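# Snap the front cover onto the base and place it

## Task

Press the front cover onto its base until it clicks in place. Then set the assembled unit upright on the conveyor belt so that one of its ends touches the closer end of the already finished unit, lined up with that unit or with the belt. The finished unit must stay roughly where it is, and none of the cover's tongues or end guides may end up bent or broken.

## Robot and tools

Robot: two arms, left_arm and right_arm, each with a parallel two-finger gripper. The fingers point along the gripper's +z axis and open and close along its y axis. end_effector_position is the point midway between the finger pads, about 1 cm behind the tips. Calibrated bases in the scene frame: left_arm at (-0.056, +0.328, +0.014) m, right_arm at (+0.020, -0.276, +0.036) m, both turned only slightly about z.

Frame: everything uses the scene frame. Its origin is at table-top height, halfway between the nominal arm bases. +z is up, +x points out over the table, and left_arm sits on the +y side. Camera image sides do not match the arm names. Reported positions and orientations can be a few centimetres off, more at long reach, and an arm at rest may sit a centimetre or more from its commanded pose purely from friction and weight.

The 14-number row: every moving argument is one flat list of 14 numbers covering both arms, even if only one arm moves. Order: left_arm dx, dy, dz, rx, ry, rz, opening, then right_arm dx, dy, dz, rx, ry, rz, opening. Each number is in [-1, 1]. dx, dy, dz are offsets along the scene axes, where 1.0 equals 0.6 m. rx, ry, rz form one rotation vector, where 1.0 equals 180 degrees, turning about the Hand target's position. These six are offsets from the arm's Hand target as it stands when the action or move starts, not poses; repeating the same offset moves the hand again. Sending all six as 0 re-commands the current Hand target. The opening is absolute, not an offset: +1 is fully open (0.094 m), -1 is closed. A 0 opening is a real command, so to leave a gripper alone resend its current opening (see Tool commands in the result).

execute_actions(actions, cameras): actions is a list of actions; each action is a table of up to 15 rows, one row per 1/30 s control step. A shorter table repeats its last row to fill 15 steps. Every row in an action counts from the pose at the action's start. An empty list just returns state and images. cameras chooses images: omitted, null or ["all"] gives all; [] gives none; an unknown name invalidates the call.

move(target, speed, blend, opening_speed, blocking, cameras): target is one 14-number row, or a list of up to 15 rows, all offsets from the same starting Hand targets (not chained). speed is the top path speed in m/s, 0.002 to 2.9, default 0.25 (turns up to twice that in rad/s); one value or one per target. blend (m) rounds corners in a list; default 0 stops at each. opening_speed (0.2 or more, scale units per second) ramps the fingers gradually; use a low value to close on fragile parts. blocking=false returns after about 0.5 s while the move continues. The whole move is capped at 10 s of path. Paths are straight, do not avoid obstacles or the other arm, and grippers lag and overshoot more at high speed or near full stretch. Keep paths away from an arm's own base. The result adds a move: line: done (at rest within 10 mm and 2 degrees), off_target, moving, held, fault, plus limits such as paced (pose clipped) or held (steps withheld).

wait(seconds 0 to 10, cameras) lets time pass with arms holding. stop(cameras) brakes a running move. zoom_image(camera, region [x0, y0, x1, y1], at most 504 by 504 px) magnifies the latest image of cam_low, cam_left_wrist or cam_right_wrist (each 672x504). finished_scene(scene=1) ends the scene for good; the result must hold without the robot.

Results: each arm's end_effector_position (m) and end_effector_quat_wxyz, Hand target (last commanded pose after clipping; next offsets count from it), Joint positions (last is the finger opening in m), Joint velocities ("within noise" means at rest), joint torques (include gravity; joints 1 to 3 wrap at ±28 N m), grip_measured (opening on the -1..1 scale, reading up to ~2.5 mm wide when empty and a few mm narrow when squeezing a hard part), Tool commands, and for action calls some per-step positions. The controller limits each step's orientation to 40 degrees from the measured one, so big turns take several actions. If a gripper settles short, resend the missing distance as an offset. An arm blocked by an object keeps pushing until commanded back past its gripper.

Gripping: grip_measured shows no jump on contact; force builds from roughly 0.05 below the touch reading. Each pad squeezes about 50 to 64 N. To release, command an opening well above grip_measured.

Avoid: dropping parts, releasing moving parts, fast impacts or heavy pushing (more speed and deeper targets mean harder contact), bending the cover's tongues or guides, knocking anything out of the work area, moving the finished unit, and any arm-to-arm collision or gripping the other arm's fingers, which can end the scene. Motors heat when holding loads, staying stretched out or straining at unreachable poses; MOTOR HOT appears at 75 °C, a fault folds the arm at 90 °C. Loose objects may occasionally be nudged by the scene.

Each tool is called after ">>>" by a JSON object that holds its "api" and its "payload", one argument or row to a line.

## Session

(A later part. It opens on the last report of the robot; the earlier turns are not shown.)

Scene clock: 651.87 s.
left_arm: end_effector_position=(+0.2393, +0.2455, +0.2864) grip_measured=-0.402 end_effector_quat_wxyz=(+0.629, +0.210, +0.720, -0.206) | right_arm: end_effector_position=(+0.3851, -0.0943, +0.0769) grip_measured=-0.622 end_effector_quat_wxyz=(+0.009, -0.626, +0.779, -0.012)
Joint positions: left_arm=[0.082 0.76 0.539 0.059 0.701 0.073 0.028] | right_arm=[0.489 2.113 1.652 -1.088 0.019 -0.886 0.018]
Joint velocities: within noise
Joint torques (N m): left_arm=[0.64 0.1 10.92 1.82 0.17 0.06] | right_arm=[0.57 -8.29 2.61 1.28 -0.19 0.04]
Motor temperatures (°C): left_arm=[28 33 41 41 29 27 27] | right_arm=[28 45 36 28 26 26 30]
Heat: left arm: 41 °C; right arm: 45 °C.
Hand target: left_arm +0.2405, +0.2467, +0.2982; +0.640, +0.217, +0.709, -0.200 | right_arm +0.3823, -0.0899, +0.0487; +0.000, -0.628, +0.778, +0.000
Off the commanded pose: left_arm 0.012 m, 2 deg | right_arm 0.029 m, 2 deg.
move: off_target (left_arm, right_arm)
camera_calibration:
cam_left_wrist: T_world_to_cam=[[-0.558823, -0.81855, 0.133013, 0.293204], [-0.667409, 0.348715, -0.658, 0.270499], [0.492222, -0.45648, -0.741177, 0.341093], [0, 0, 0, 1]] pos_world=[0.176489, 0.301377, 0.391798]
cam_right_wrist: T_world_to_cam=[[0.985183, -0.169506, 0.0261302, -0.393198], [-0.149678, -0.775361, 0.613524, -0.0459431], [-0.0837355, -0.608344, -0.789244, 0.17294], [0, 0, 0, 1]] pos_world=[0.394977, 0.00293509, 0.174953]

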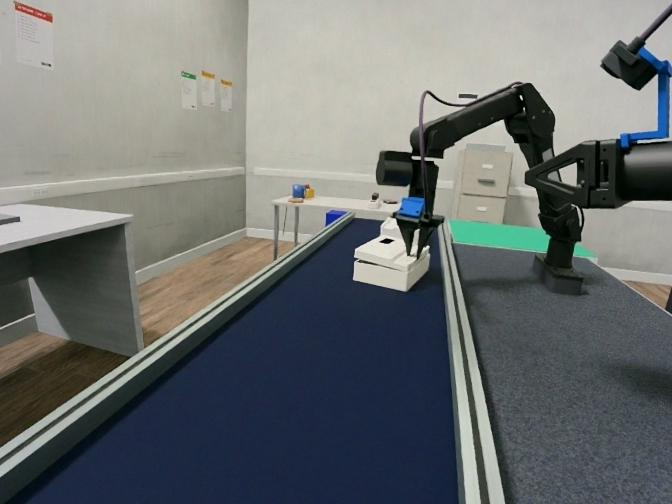

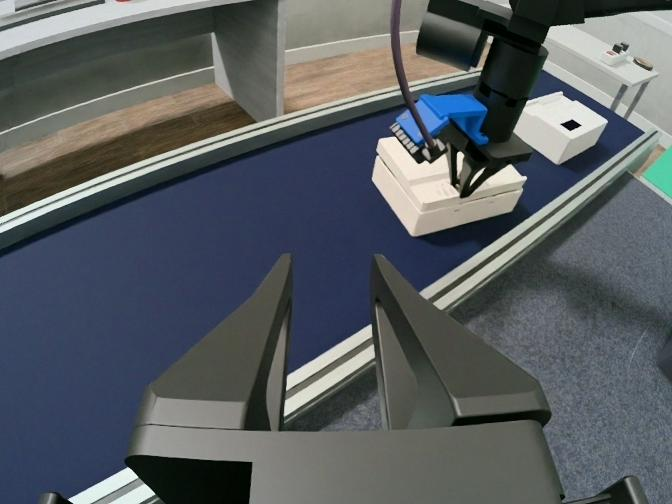

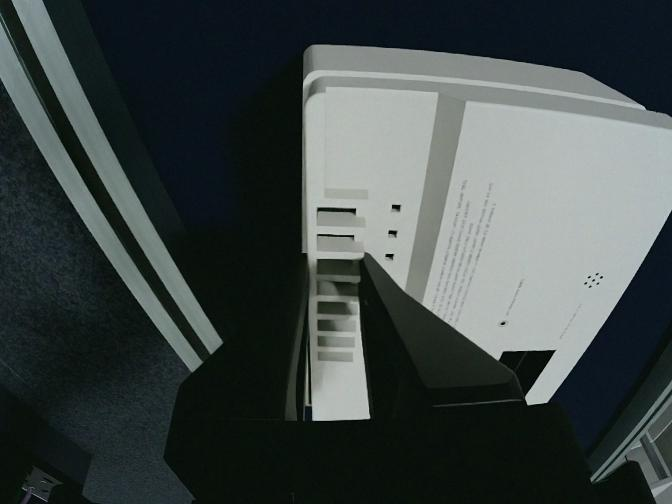

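>>> {"api": "move", "payload": {
  "target": [
    [0,0,0,0,0,0,-0.4, 0.001,0.0,0.03,0,0,0,-1],
    [0,0,0,0,0,0,-0.4, 0.001,0.0,0.03,0,0,0,-0.4],
    [0,0,0,0,0,0,-0.4, 0.001,0.0,0.16,0,0,0,-0.4]
  ],
  "speed": 0.06,
  "opening_speed": 0.3
}}

>>> {"api": "zoom_image", "payload": {
  "camera": "cam_left_wrist",
  "region": [360, 120, 540, 250]
}}

>>> {"api": "zoom_image", "payload": {
  "camera": "cam_low",
  "region": [345, 225, 440, 295]
}}

Scene clock: 659.93 s.
left_arm: end_effector_position=(+0.2393, +0.2455, +0.2864) grip_measured=-0.402 end_effector_quat_wxyz=(+0.629, +0.210, +0.720, -0.206) | right_arm: end_effector_position=(+0.3819, -0.0939, +0.1387) grip_measured=-0.402 end_effector_quat_wxyz=(-0.007, -0.627, +0.779, -0.006)
Joint positions: left_arm=[0.082 0.76 0.539 0.059 0.701 0.073 0.028] | right_arm=[0.492 2.112 1.898 -1.369 0.015 -0.886 0.028]
Joint velocities: within noise
Joint torques (N m): left_arm=[0.66 0.08 10.93 1.82 0.16 0.07] | right_arm=[0.24 -11.38 7.36 0.39 -0.16 0.02]
Motor temperatures (°C): left_arm=[28 32 41 41 29 27 27] | right_arm=[28 46 36 28 26 26 30]
Heat: left arm: 41 °C; right arm: 46 °C.
Hand target: left_arm +0.2405, +0.2467, +0.2982; +0.640, +0.217, +0.709, -0.200 | right_arm +0.3830, -0.0900, +0.1448; +0.000, -0.628, +0.778, +0.000
Off the commanded pose: left_arm 0.012 m, 2 deg | right_arm 0.007 m, 1 deg.
move: off_target (left_arm); target 2's new opening was sent with right_arm's hand 0.012 m and 2 deg from that target
camera_calibration:
cam_left_wrist: T_world_to_cam=[[-0.558823, -0.81855, 0.133013, 0.293204], [-0.667409, 0.348715, -0.658, 0.270499], [0.492222, -0.45648, -0.741177, 0.341093], [0, 0, 0, 1]] pos_world=[0.176489, 0.301377, 0.391798]
cam_right_wrist: T_world_to_cam=[[0.985997, -0.166715, -0.00392563, -0.387472], [-0.127439, -0.768476, 0.627059, -0.0937101], [-0.107557, -0.617778, -0.778962, 0.228368], [0, 0, 0, 1]] pos_world=[0.394667, 0.00446949, 0.235131]

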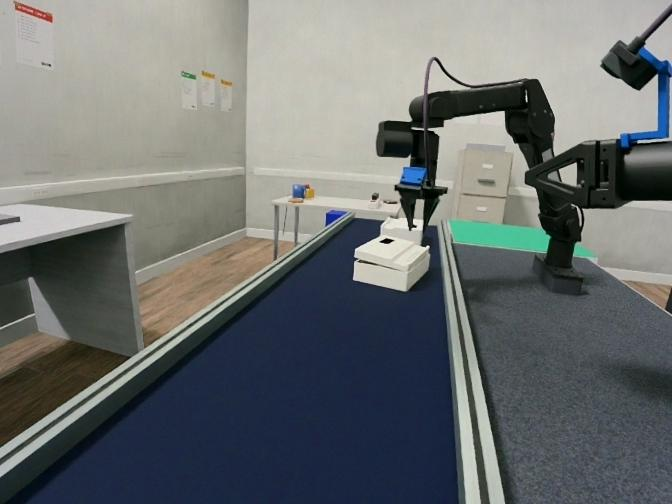

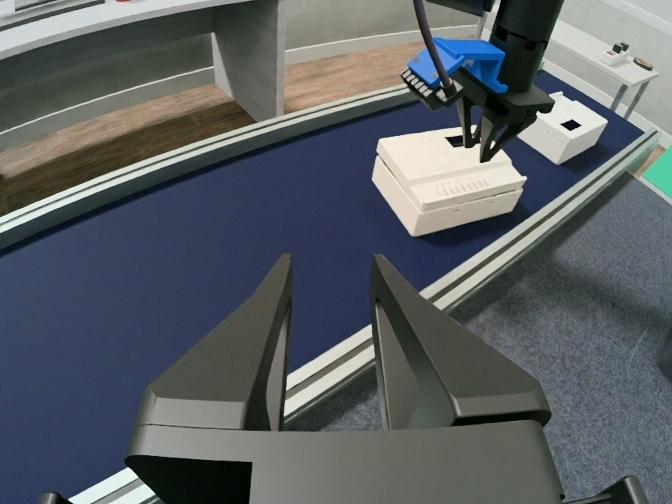

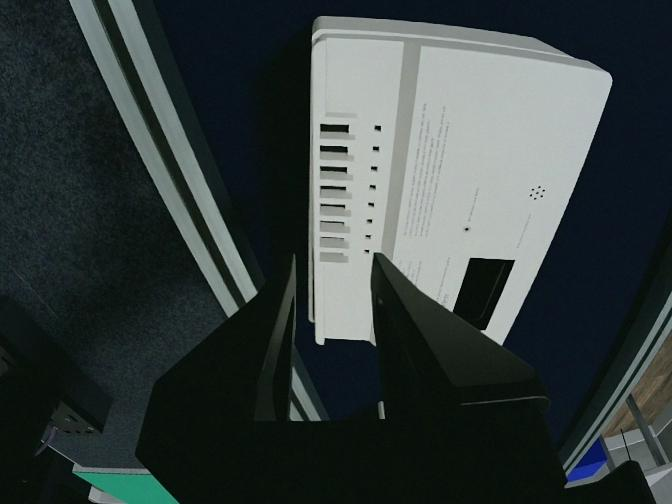

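Scaled by 2.800 from the camera's 672x504 image, which has a finer 960x720 frame.

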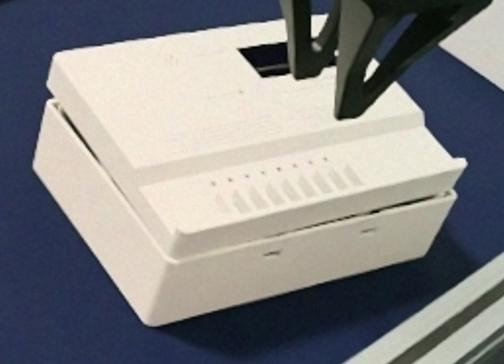

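Scaled by 5.305 from the camera's 672x504 image, which has a finer 960x720 frame.

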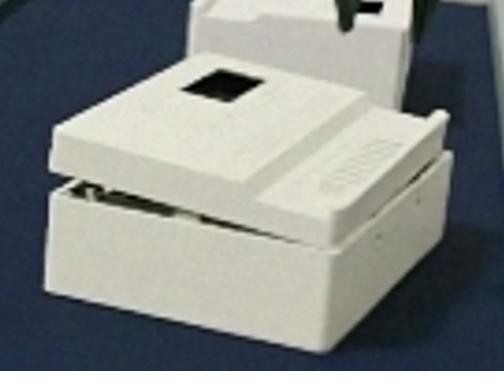

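>>> {"api": "zoom_image", "payload": {
  "camera": "cam_right_wrist",
  "region": [290, 0, 630, 360]
}}

Scaled by 1.400 from the camera's 672x504 image, which has a finer 960x720 frame.

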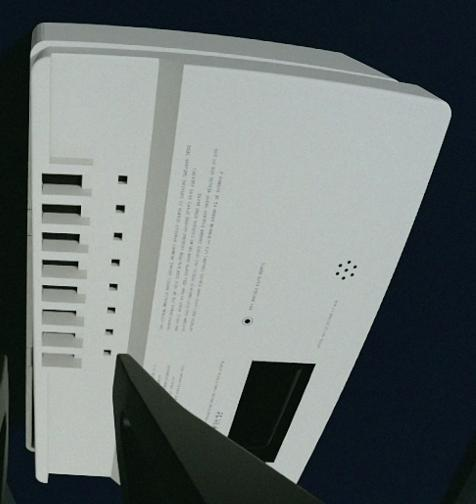

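>>> {"api": "move", "payload": {
  "target": [
    [0,0,0,0,0,0,-0.4, 0.154,-0.112,-0.02,0,0,0,-1],
    [0,0,0,0,0,0,-0.4, 0.154,-0.112,-0.085,0,0,0,-1]
  ],
  "speed": 0.08
}}

>>> {"api": "zoom_image", "payload": {
  "camera": "cam_low",
  "region": [345, 205, 440, 295]
}}

Scene clock: 670.40 s.
left_arm: end_effector_position=(+0.2393, +0.2455, +0.2864) grip_measured=-0.402 end_effector_quat_wxyz=(+0.629, +0.210, +0.720, -0.206) | right_arm: end_effector_position=(+0.4771, -0.1592, +0.1004) grip_measured=-0.986 end_effector_quat_wxyz=(+0.002, -0.625, +0.781, -0.009)
Joint positions: left_arm=[0.082 0.76 0.539 0.059 0.701 0.073 0.028] | right_arm=[0.275 2.417 2.254 -1.398 0.015 -1.096 0.001]
Joint velocities: within noise
Joint torques (N m): left_arm=[0.65 0.12 10.92 1.81 0.16 0.08] | right_arm=[0.13 -13.12 4.71 0.64 -0.15 -0.05]
Motor temperatures (°C): left_arm=[28 32 42 41 29 27 27] | right_arm=[28 48 37 28 26 26 29]
Heat: left arm: 42 °C; right arm: 48 °C.
Hand target: left_arm +0.2405, +0.2467, +0.2982; +0.640, +0.217, +0.709, -0.200 | right_arm +0.4754, -0.1572, +0.0938; +0.000, -0.628, +0.778, +0.000
Off the commanded pose: left_arm 0.012 m, 2 deg | right_arm 0.007 m, 1 deg.
move: off_target (left_arm)
camera_calibration:
cam_left_wrist: T_world_to_cam=[[-0.558823, -0.81855, 0.133013, 0.293204], [-0.667409, 0.348715, -0.658, 0.270499], [0.492222, -0.45648, -0.741177, 0.341093], [0, 0, 0, 1]] pos_world=[0.176489, 0.301377, 0.391798]
cam_right_wrist: T_world_to_cam=[[0.984813, -0.173144, 0.0128653, -0.494517], [-0.14381, -0.771958, 0.619193, -0.0997311], [-0.0972781, -0.611639, -0.785133, 0.165234], [0, 0, 0, 1]] pos_world=[0.488738, -0.061547, 0.197846]

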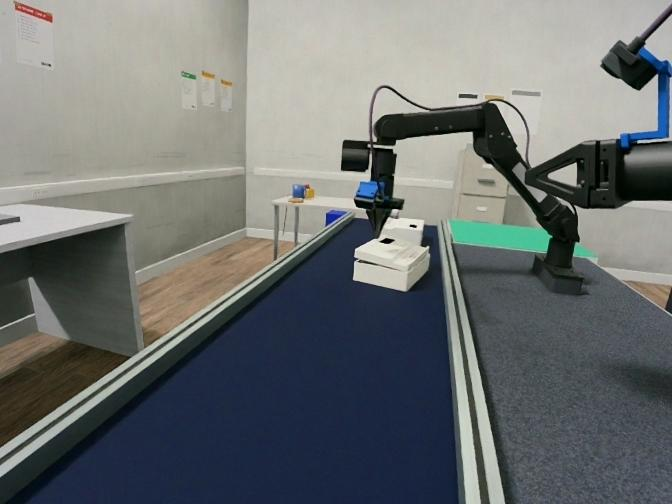

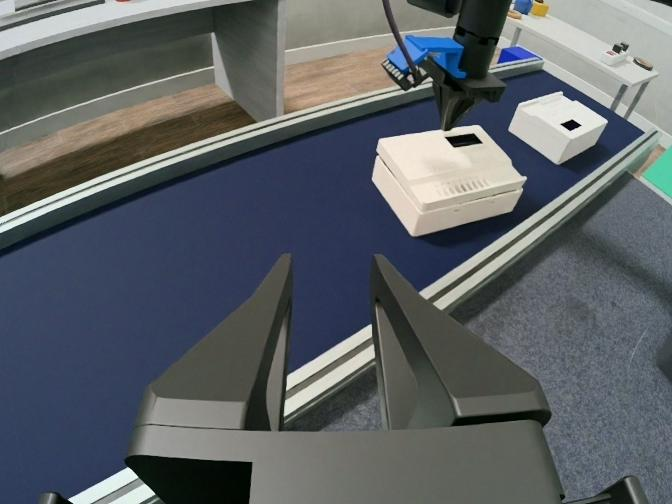

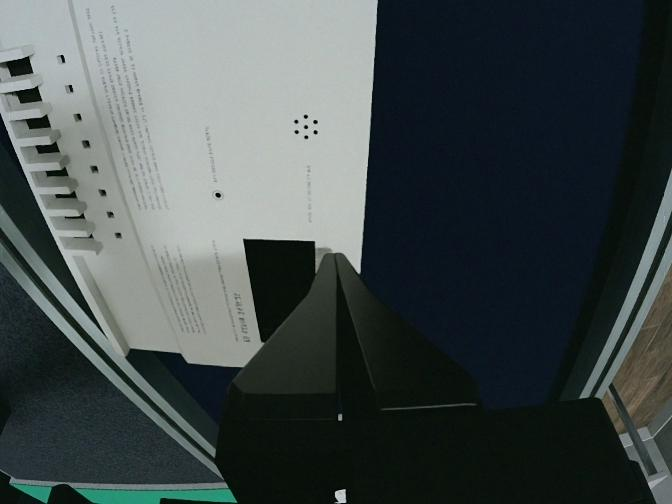

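Scaled by 5.305 from the camera's 672x504 image, which has a finer 960x720 frame.

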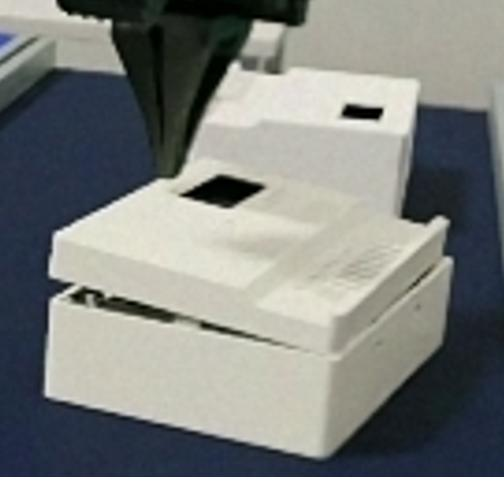

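>>> {"api": "move", "payload": {
  "target": [
    [0,0,0,0,0,0,-0.4, 0,0.003,-0.045,0,0,0,-1]
  ],
  "speed": 0.04
}}

>>> {"api": "zoom_image", "payload": {
  "camera": "cam_low",
  "region": [345, 205, 440, 295]
}}

Scene clock: 673.70 s.
left_arm: end_effector_position=(+0.2393, +0.2455, +0.2864) grip_measured=-0.402 end_effector_quat_wxyz=(+0.629, +0.210, +0.720, -0.206) | right_arm: end_effector_position=(+0.4766, -0.1597, +0.0902) grip_measured=-0.986 end_effector_quat_wxyz=(+0.007, -0.625, +0.781, -0.012)
Joint positions: left_arm=[0.082 0.76 0.539 0.059 0.701 0.073 0.028] | right_arm=[0.275 2.393 2.172 -1.327 0.017 -1.097 0.001]
Joint velocities: within noise
Joint torques (N m): left_arm=[0.65 0.08 10.91 1.82 0.16 0.07] | right_arm=[0.47 -11.47 2.96 1.08 -0.16 -0.01]
Motor temperatures (°C): left_arm=[28 32 42 41 29 27 27] | right_arm=[28 49 36 28 26 26 29]
Heat: left arm: 42 °C; right arm: 49 °C.
Hand target: left_arm +0.2405, +0.2467, +0.2982; +0.640, +0.217, +0.709, -0.200 | right_arm +0.4754, -0.1554, +0.0667; +0.000, -0.628, +0.778, +0.000
Off the commanded pose: left_arm 0.012 m, 2 deg | right_arm 0.024 m, 2 deg.
move: off_target (left_arm, right_arm)
camera_calibration:
cam_left_wrist: T_world_to_cam=[[-0.558823, -0.81855, 0.133013, 0.293204], [-0.667409, 0.348715, -0.658, 0.270499], [0.492222, -0.45648, -0.741177, 0.341093], [0, 0, 0, 1]] pos_world=[0.176489, 0.301377, 0.391798]
cam_right_wrist: T_world_to_cam=[[0.98466, -0.172815, 0.0240596, -0.49479], [-0.150672, -0.772631, 0.616716, -0.0904862], [-0.0879889, -0.610881, -0.786818, 0.15268], [0, 0, 0, 1]] pos_world=[0.487, -0.0621505, 0.18784]

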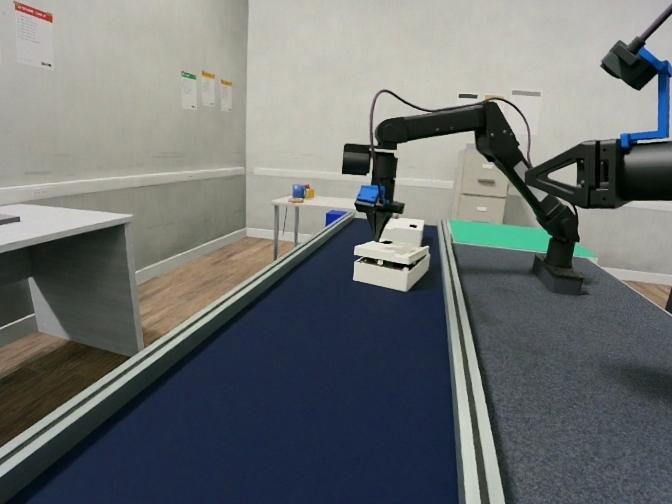

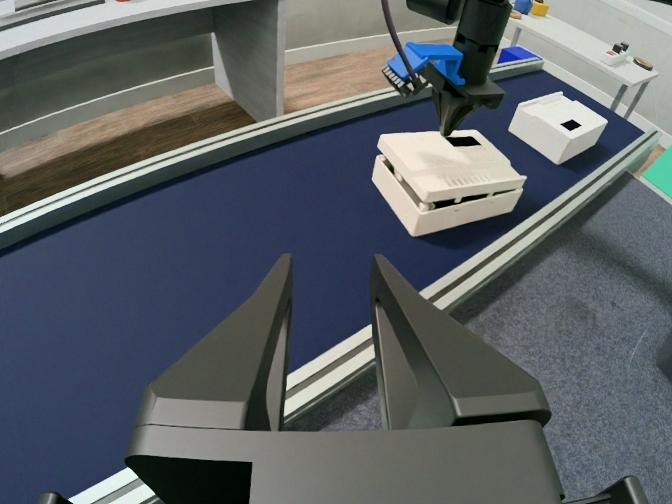

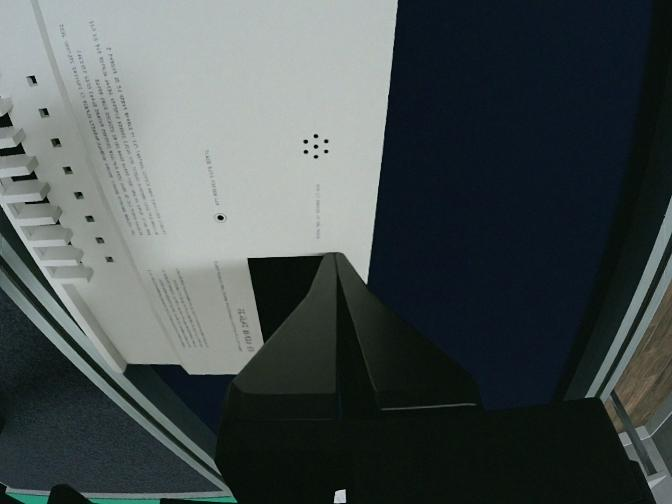

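Scaled by 5.305 from the camera's 672x504 image, which has a finer 960x720 frame.

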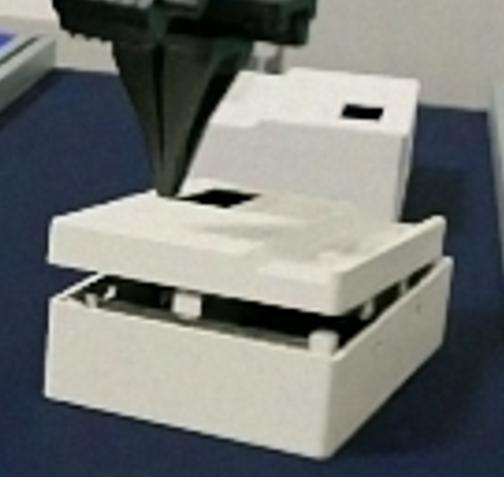

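>>> {"api": "zoom_image", "payload": {
  "camera": "cam_left_wrist",
  "region": [365, 120, 535, 245]
}}

>>> {"api": "zoom_image", "payload": {
  "camera": "cam_low",
  "region": [350, 238, 410, 283]
}}

Scaled by 2.965 from the camera's 672x504 image, which has a finer 960x720 frame.

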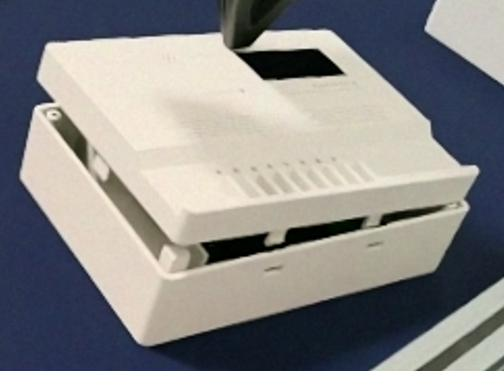

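Scaled by 8.400 from the camera's 672x504 image, which has a finer 960x720 frame.

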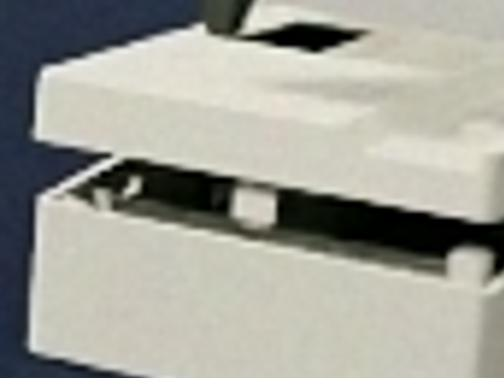

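>>> {"api": "move", "payload": {
  "target": [
    [0,0,0,0,0,0,-0.4, 0,0.0,0.12,0,0,0,-1],
    [0,0,0,0,0,0,-0.4, -0.13,0.105,0.12,0,0,0,-1]
  ],
  "speed": 0.1
}}

>>> {"api": "zoom_image", "payload": {
  "camera": "cam_right_wrist",
  "region": [290, 0, 450, 120]
}}

>>> {"api": "zoom_image", "payload": {
  "camera": "cam_right_wrist",
  "region": [530, 0, 670, 120]
}}

>>> {"api": "zoom_image", "payload": {
  "camera": "cam_right_wrist",
  "region": [250, 200, 400, 360]
}}

>>> {"api": "zoom_image", "payload": {
  "camera": "cam_left_wrist",
  "region": [365, 120, 535, 245]
}}

>>> {"api": "zoom_image", "payload": {
  "camera": "cam_low",
  "region": [345, 225, 440, 295]
}}

Scene clock: 695.30 s.
left_arm: end_effector_position=(+0.2393, +0.2455, +0.2864) grip_measured=-0.402 end_effector_quat_wxyz=(+0.629, +0.210, +0.720, -0.206) | right_arm: end_effector_position=(+0.3982, -0.0945, +0.1272) grip_measured=-0.986 end_effector_quat_wxyz=(-0.019, -0.631, +0.776, -0.004)
Joint positions: left_arm=[0.082 0.76 0.539 0.059 0.701 0.073 0.028] | right_arm=[0.473 2.205 1.999 -1.401 0.017 -0.913 0.001]
Joint velocities: within noise
Joint torques (N m): left_arm=[0.65 0.09 10.93 1.82 0.16 0.07] | right_arm=[0.01 -14.97 4.51 0.59 -0.17 0.09]
Motor temperatures (°C): left_arm=[28 32 42 41 29 27 27] | right_arm=[28 52 35 28 26 26 29]
Heat: left arm: 42 °C; right arm: 52 °C.
Hand target: left_arm +0.2405, +0.2467, +0.2982; +0.640, +0.217, +0.709, -0.200 | right_arm +0.3974, -0.0924, +0.1388; +0.000, -0.628, +0.778, +0.000
Off the commanded pose: left_arm 0.012 m, 2 deg | right_arm 0.012 m, 2 deg.
move: off_target (left_arm, right_arm)
camera_calibration:
cam_left_wrist: T_world_to_cam=[[-0.558823, -0.81855, 0.133013, 0.293204], [-0.667409, 0.348715, -0.658, 0.270499], [0.492222, -0.45648, -0.741177, 0.341093], [0, 0, 0, 1]] pos_world=[0.176489, 0.301377, 0.391798]
cam_right_wrist: T_world_to_cam=[[0.987071, -0.158588, -0.0232498, -0.400891], [-0.107392, -0.762042, 0.63856, -0.0937973], [-0.118985, -0.627807, -0.769221, 0.223242], [0, 0, 0, 1]] pos_world=[0.412197, 0.00509913, 0.222297]

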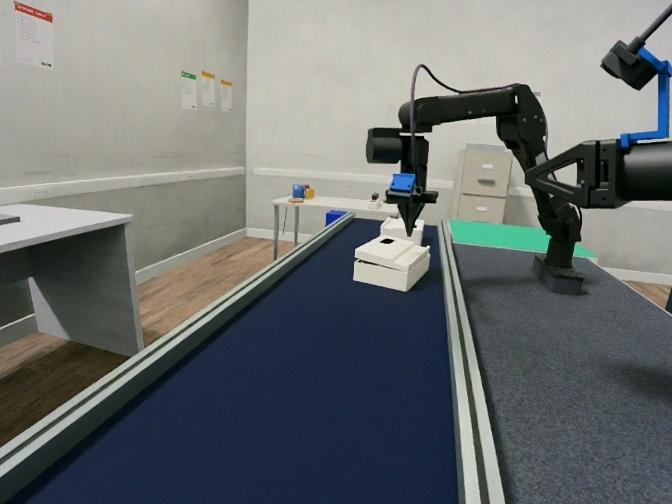

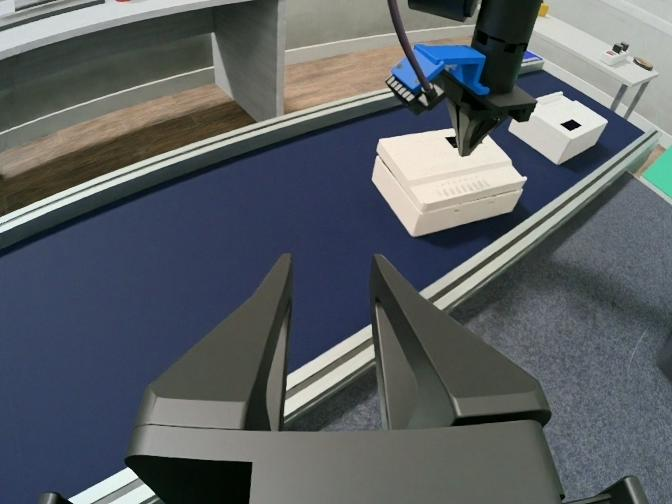

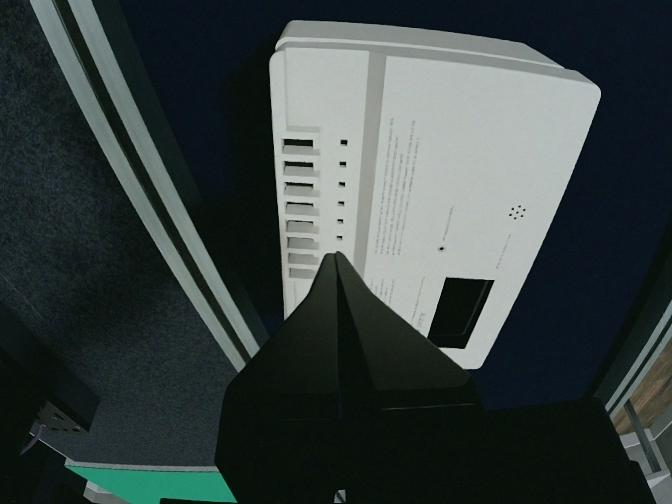

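Scaled by 3.150 from the camera's 672x504 image, which has a finer 960x720 frame.

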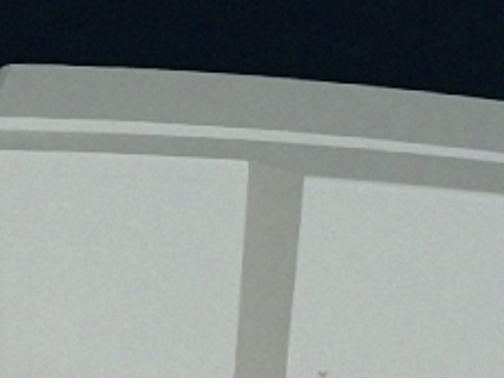

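Scaled by 3.600 from the camera's 672x504 image, which has a finer 960x720 frame.

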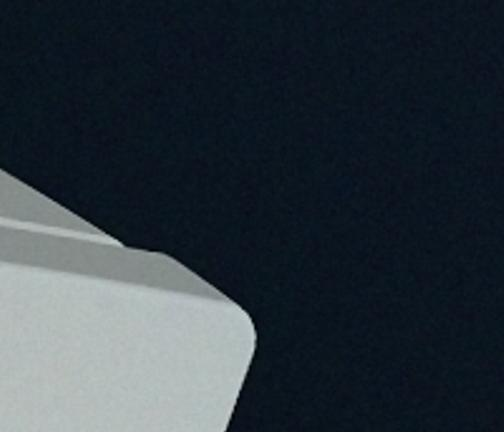

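Scaled by 3.150 from the camera's 672x504 image, which has a finer 960x720 frame.

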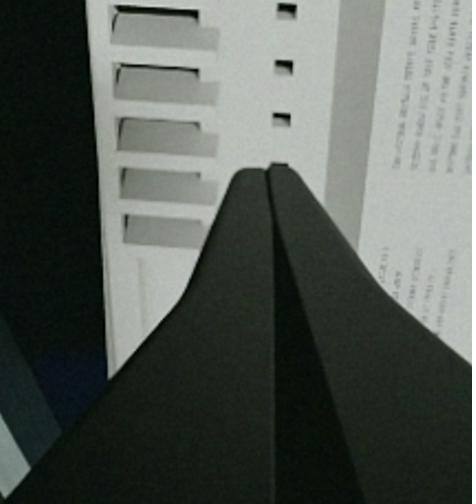

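Scaled by 2.965 from the camera's 672x504 image, which has a finer 960x720 frame.

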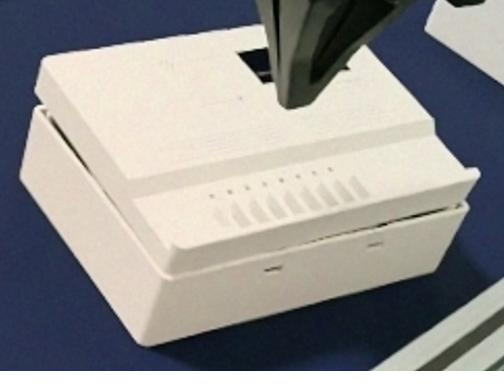

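Scaled by 5.305 from the camera's 672x504 image, which has a finer 960x720 frame.

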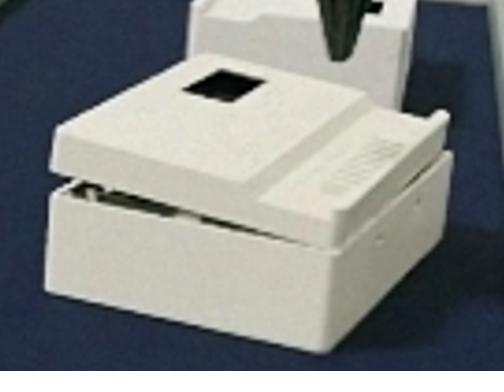

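>>> {"api": "move", "payload": {
  "target": [
    [0,0,0,0,0,0,-0.4, 0.038,-0.063,0.055,0,0,-0.5,-1],
    [0,0,0,0,0,0,-0.4, 0.036,-0.133,0.005,0,0,-0.97,-1]
  ],
  "speed": 0.4
}}

>>> {"api": "zoom_image", "payload": {
  "camera": "cam_right_wrist",
  "region": [150, 0, 600, 300]
}}

Scene clock: 719.50 s.
left_arm: end_effector_position=(+0.2393, +0.2455, +0.2864) grip_measured=-0.402 end_effector_quat_wxyz=(+0.629, +0.210, +0.720, -0.206) | right_arm: end_effector_position=(+0.4211, -0.1693, +0.1314) grip_measured=-0.986 end_effector_quat_wxyz=(-0.008, +0.743, +0.669, -0.008)
Joint positions: left_arm=[0.082 0.76 0.539 0.059 0.701 0.073 0.028] | right_arm=[0.276 2.168 1.957 -1.382 -0.007 1.93 0.001]
Joint velocities: within noise
Joint torques (N m): left_arm=[0.66 0.09 10.92 1.81 0.16 0.07] | right_arm=[-0.1 -14.56 4.46 0.5 0.01 0.13]
Motor temperatures (°C): left_arm=[28 32 42 41 29 27 27] | right_arm=[28 51 35 28 26 26 29]
Heat: left arm: 42 °C; right arm: 51 °C.
Hand target: left_arm +0.2405, +0.2467, +0.2982; +0.640, +0.217, +0.709, -0.200 | right_arm +0.4190, -0.1722, +0.1417; +0.000, +0.748, +0.664, +0.000
Off the commanded pose: left_arm 0.012 m, 2 deg | right_arm 0.011 m, 2 deg.
move: off_target (left_arm, right_arm)
camera_calibration:
cam_left_wrist: T_world_to_cam=[[-0.558823, -0.81855, 0.133013, 0.293204], [-0.667409, 0.348715, -0.658, 0.270499], [0.492222, -0.45648, -0.741177, 0.341093], [0, 0, 0, 1]] pos_world=[0.176489, 0.301377, 0.391798]
cam_right_wrist: T_world_to_cam=[[-0.998147, 0.0575784, 0.0196726, 0.431748], [0.0575741, 0.789138, 0.611512, 0.0458103], [0.0196855, 0.611511, -0.790991, 0.336517], [0, 0, 0, 1]] pos_world=[0.421686, -0.266794, 0.229675]

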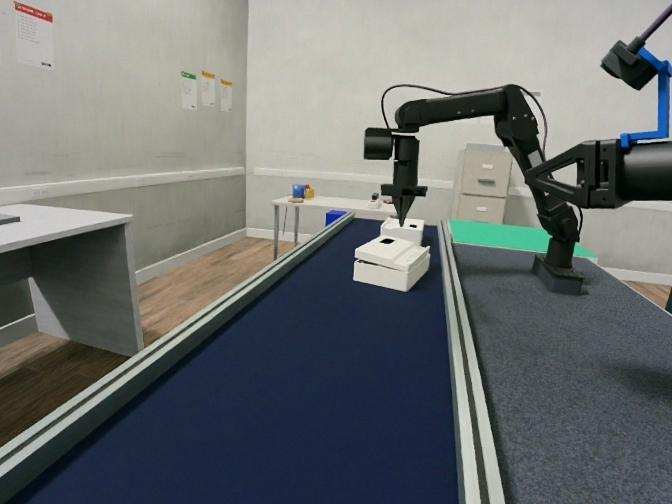

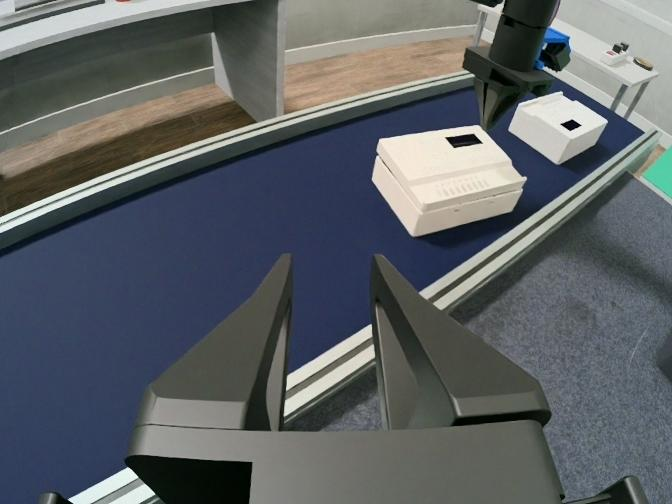

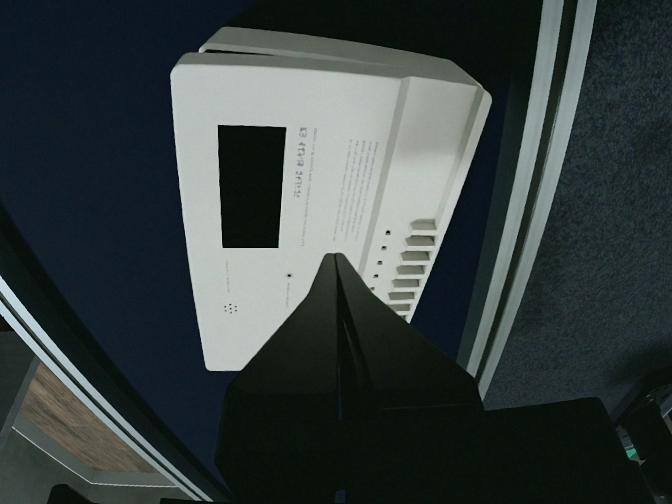

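Scaled by 1.120 from the camera's 672x504 image, which has a finer 960x720 frame.

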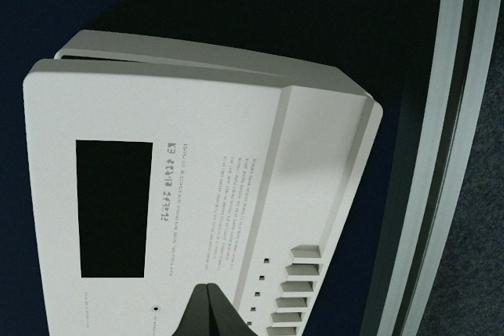

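>>> {"api": "zoom_image", "payload": {
  "camera": "cam_right_wrist",
  "region": [160, 10, 300, 130]
}}

>>> {"api": "zoom_image", "payload": {
  "camera": "cam_right_wrist",
  "region": [370, 30, 510, 150]
}}

Scaled by 3.600 from the camera's 672x504 image, which has a finer 960x720 frame.

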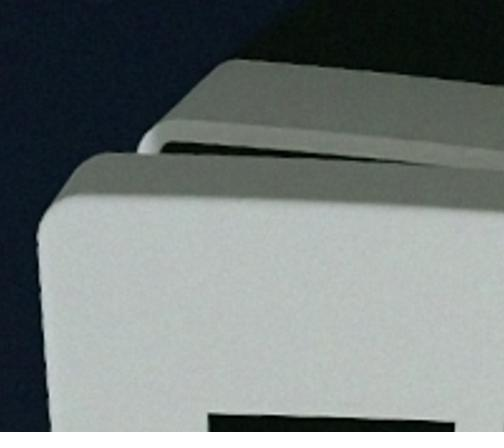

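Scaled by 3.600 from the camera's 672x504 image, which has a finer 960x720 frame.

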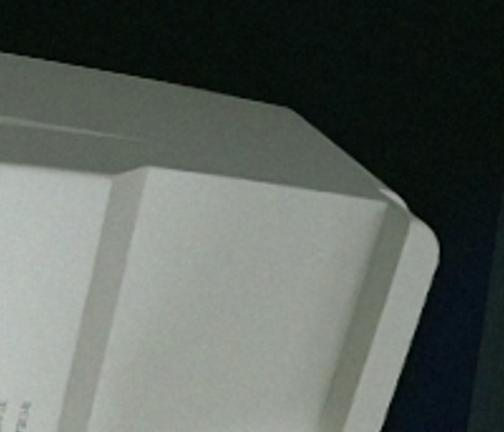

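>>> {"api": "zoom_image", "payload": {
  "camera": "cam_left_wrist",
  "region": [365, 130, 455, 245]
}}

>>> {"api": "zoom_image", "payload": {
  "camera": "cam_left_wrist",
  "region": [450, 140, 540, 225]
}}

Scaled by 4.383 from the camera's 672x504 image, which has a finer 960x720 frame.

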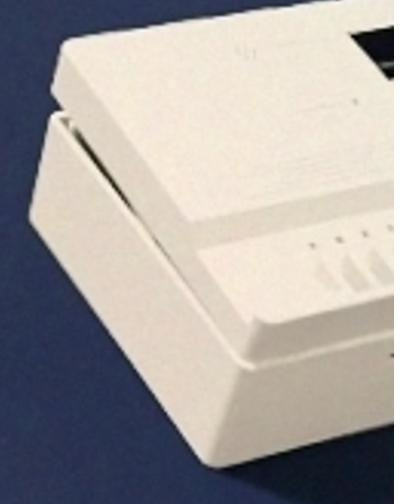

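Scaled by 5.600 from the camera's 672x504 image, which has a finer 960x720 frame.

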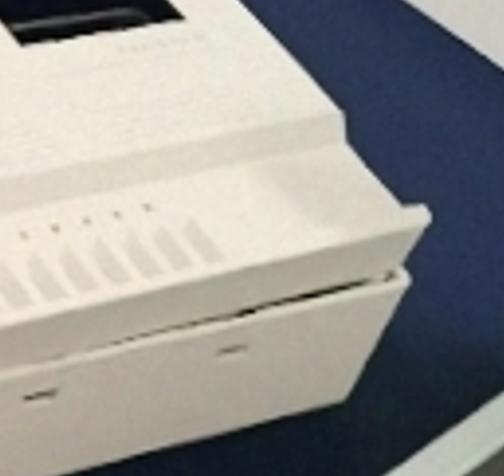

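>>> {"api": "move", "payload": {
  "target": [
    [0,0,0,0,0,0,-0.4, 0.0,0.06,0.055,0,0,0.47,-0.25],
    [0,0,0,0,0,0,-0.4, -0.0595,0.137,0.03,0,0,0.97,-0.25],
    [0,0,0,0,0,0,-0.4, -0.0595,0.137,-0.07,0,0,0.97,-0.25]
  ],
  "speed": [0.4,0.4,0.1]
}}

>>> {"api": "zoom_image", "payload": {
  "camera": "cam_right_wrist",
  "region": [240, 100, 480, 340]
}}

Scene clock: 769.37 s.
left_arm: end_effector_position=(+0.2392, +0.2454, +0.2864) grip_measured=-0.402 end_effector_quat_wxyz=(+0.629, +0.210, +0.719, -0.206) | right_arm: end_effector_position=(+0.3839, -0.0922, +0.0939) grip_measured=-0.252 end_effector_quat_wxyz=(-0.012, -0.623, +0.782, +0.000)
Joint positions: left_arm=[0.082 0.76 0.539 0.059 0.701 0.073 0.028] | right_arm=[0.489 2.145 1.771 -1.22 0.006 -0.878 0.035]
Joint velocities: within noise
Joint torques (N m): left_arm=[0.64 0.09 10.93 1.82 0.16 0.07] | right_arm=[0.47 -13.48 4.53 0.62 -0.08 -0.05]
Motor temperatures (°C): left_arm=[28 31 43 42 29 27 27] | right_arm=[28 62 36 27 26 26 29]
Heat: left arm: 43 °C; right arm: 62 °C.
Hand target: left_arm +0.2405, +0.2466, +0.2982; +0.640, +0.217, +0.709, -0.200 | right_arm +0.3833, -0.0900, +0.0998; +0.000, -0.628, +0.778, +0.000
Off the commanded pose: left_arm 0.012 m, 2 deg | right_arm 0.006 m, 1 deg.
move: off_target (left_arm)
camera_calibration:
cam_left_wrist: T_world_to_cam=[[-0.559105, -0.818348, 0.133069, 0.293116], [-0.667319, 0.348928, -0.657978, 0.270344], [0.492024, -0.456679, -0.741186, 0.34124], [0, 0, 0, 1]] pos_world=[0.17639, 0.301378, 0.391798]
cam_right_wrist: T_world_to_cam=[[0.984053, -0.176958, -0.0180184, -0.388238], [-0.126885, -0.76935, 0.626099, -0.0642368], [-0.124656, -0.613829, -0.779535, 0.20183], [0, 0, 0, 1]] pos_world=[0.399056, 0.00576668, 0.190557]

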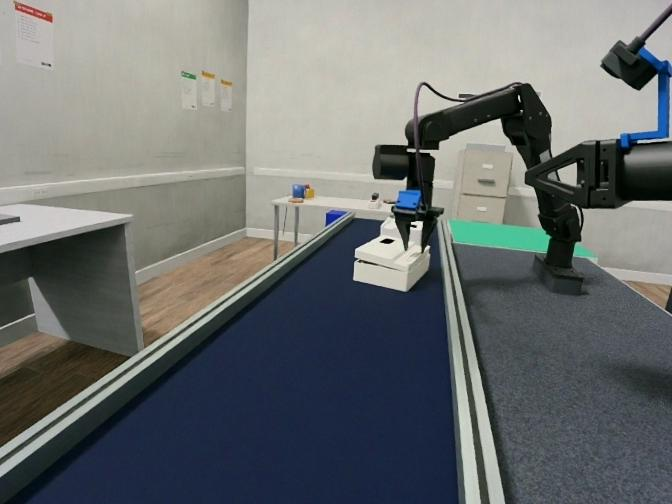

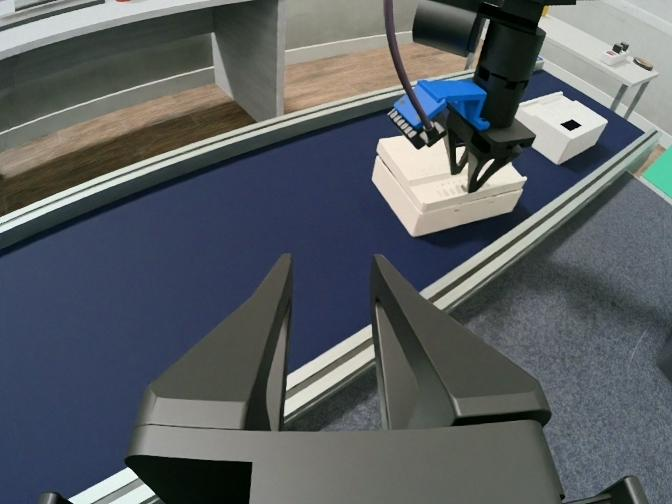

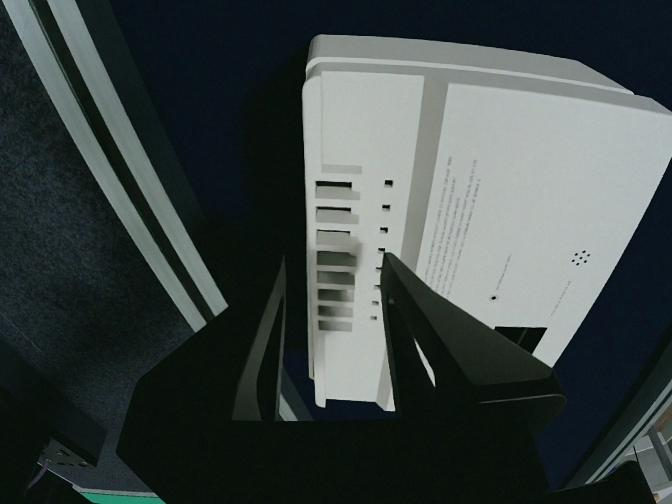

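Scaled by 2.100 from the camera's 672x504 image, which has a finer 960x720 frame.

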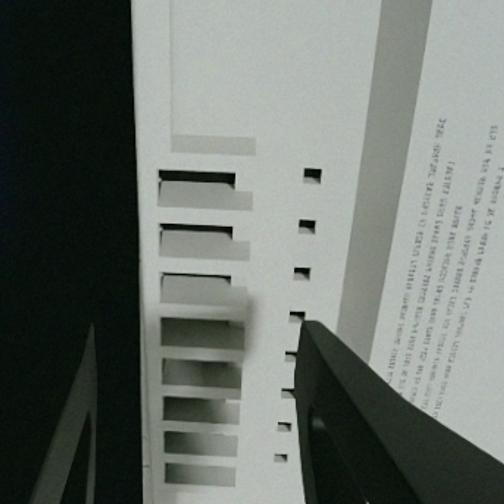

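>>> {"api": "move", "payload": {
  "target": [
    [0,0,0,0,0,0,-0.4, 0,-0.003,-0.047,0,0,0,-0.25],
    [0,0,0,0,0,0,-0.4, 0,-0.003,-0.047,0,0,0,-0.95]
  ],
  "speed": 0.06,
  "opening_speed": 0.5,
  "cameras": ["cam_right_wrist"]
}}

Scene clock: 775.47 s.
left_arm: end_effector_position=(+0.2392, +0.2454, +0.2864) grip_measured=-0.402 end_effector_quat_wxyz=(+0.629, +0.210, +0.719, -0.206) | right_arm: end_effector_position=(+0.3848, -0.0947, +0.0782) grip_measured=-0.620 end_effector_quat_wxyz=(-0.004, -0.625, +0.780, -0.009)
Joint positions: left_arm=[0.082 0.76 0.539 0.059 0.701 0.073 0.028] | right_arm=[0.489 2.136 1.695 -1.134 0.02 -0.883 0.018]
Joint velocities: within noise
Joint torques (N m): left_arm=[0.65 0.1 10.91 1.82 0.16 0.07] | right_arm=[0.09 -11.41 3.79 0.86 -0.2 -0.05]
Motor temperatures (°C): left_arm=[28 31 43 42 29 27 27] | right_arm=[28 61 36 27 26 26 28]
Heat: left arm: 43 °C; right arm: 61 °C.
Hand target: left_arm +0.2405, +0.2466, +0.2982; +0.640, +0.217, +0.709, -0.200 | right_arm +0.3834, -0.0918, +0.0716; +0.000, -0.628, +0.778, +0.000
Off the commanded pose: left_arm 0.012 m, 2 deg | right_arm 0.007 m, 1 deg.
move: off_target (left_arm)
camera_calibration:
cam_right_wrist: T_world_to_cam=[[0.985084, -0.172002, 0.00490029, -0.391544], [-0.137044, -0.767015, 0.626823, -0.0521774], [-0.104056, -0.618145, -0.779146, 0.179804], [0, 0, 0, 1]] pos_world=[0.397263, 0.00377771, 0.174718]
Images, in order (width x height): cam_right_wrist 672x504.

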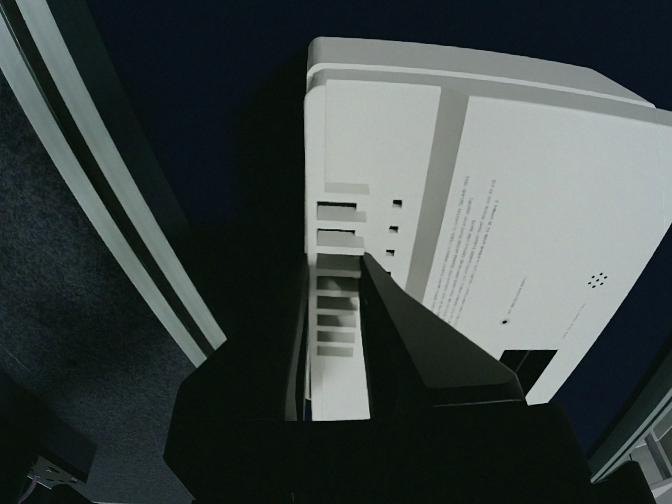

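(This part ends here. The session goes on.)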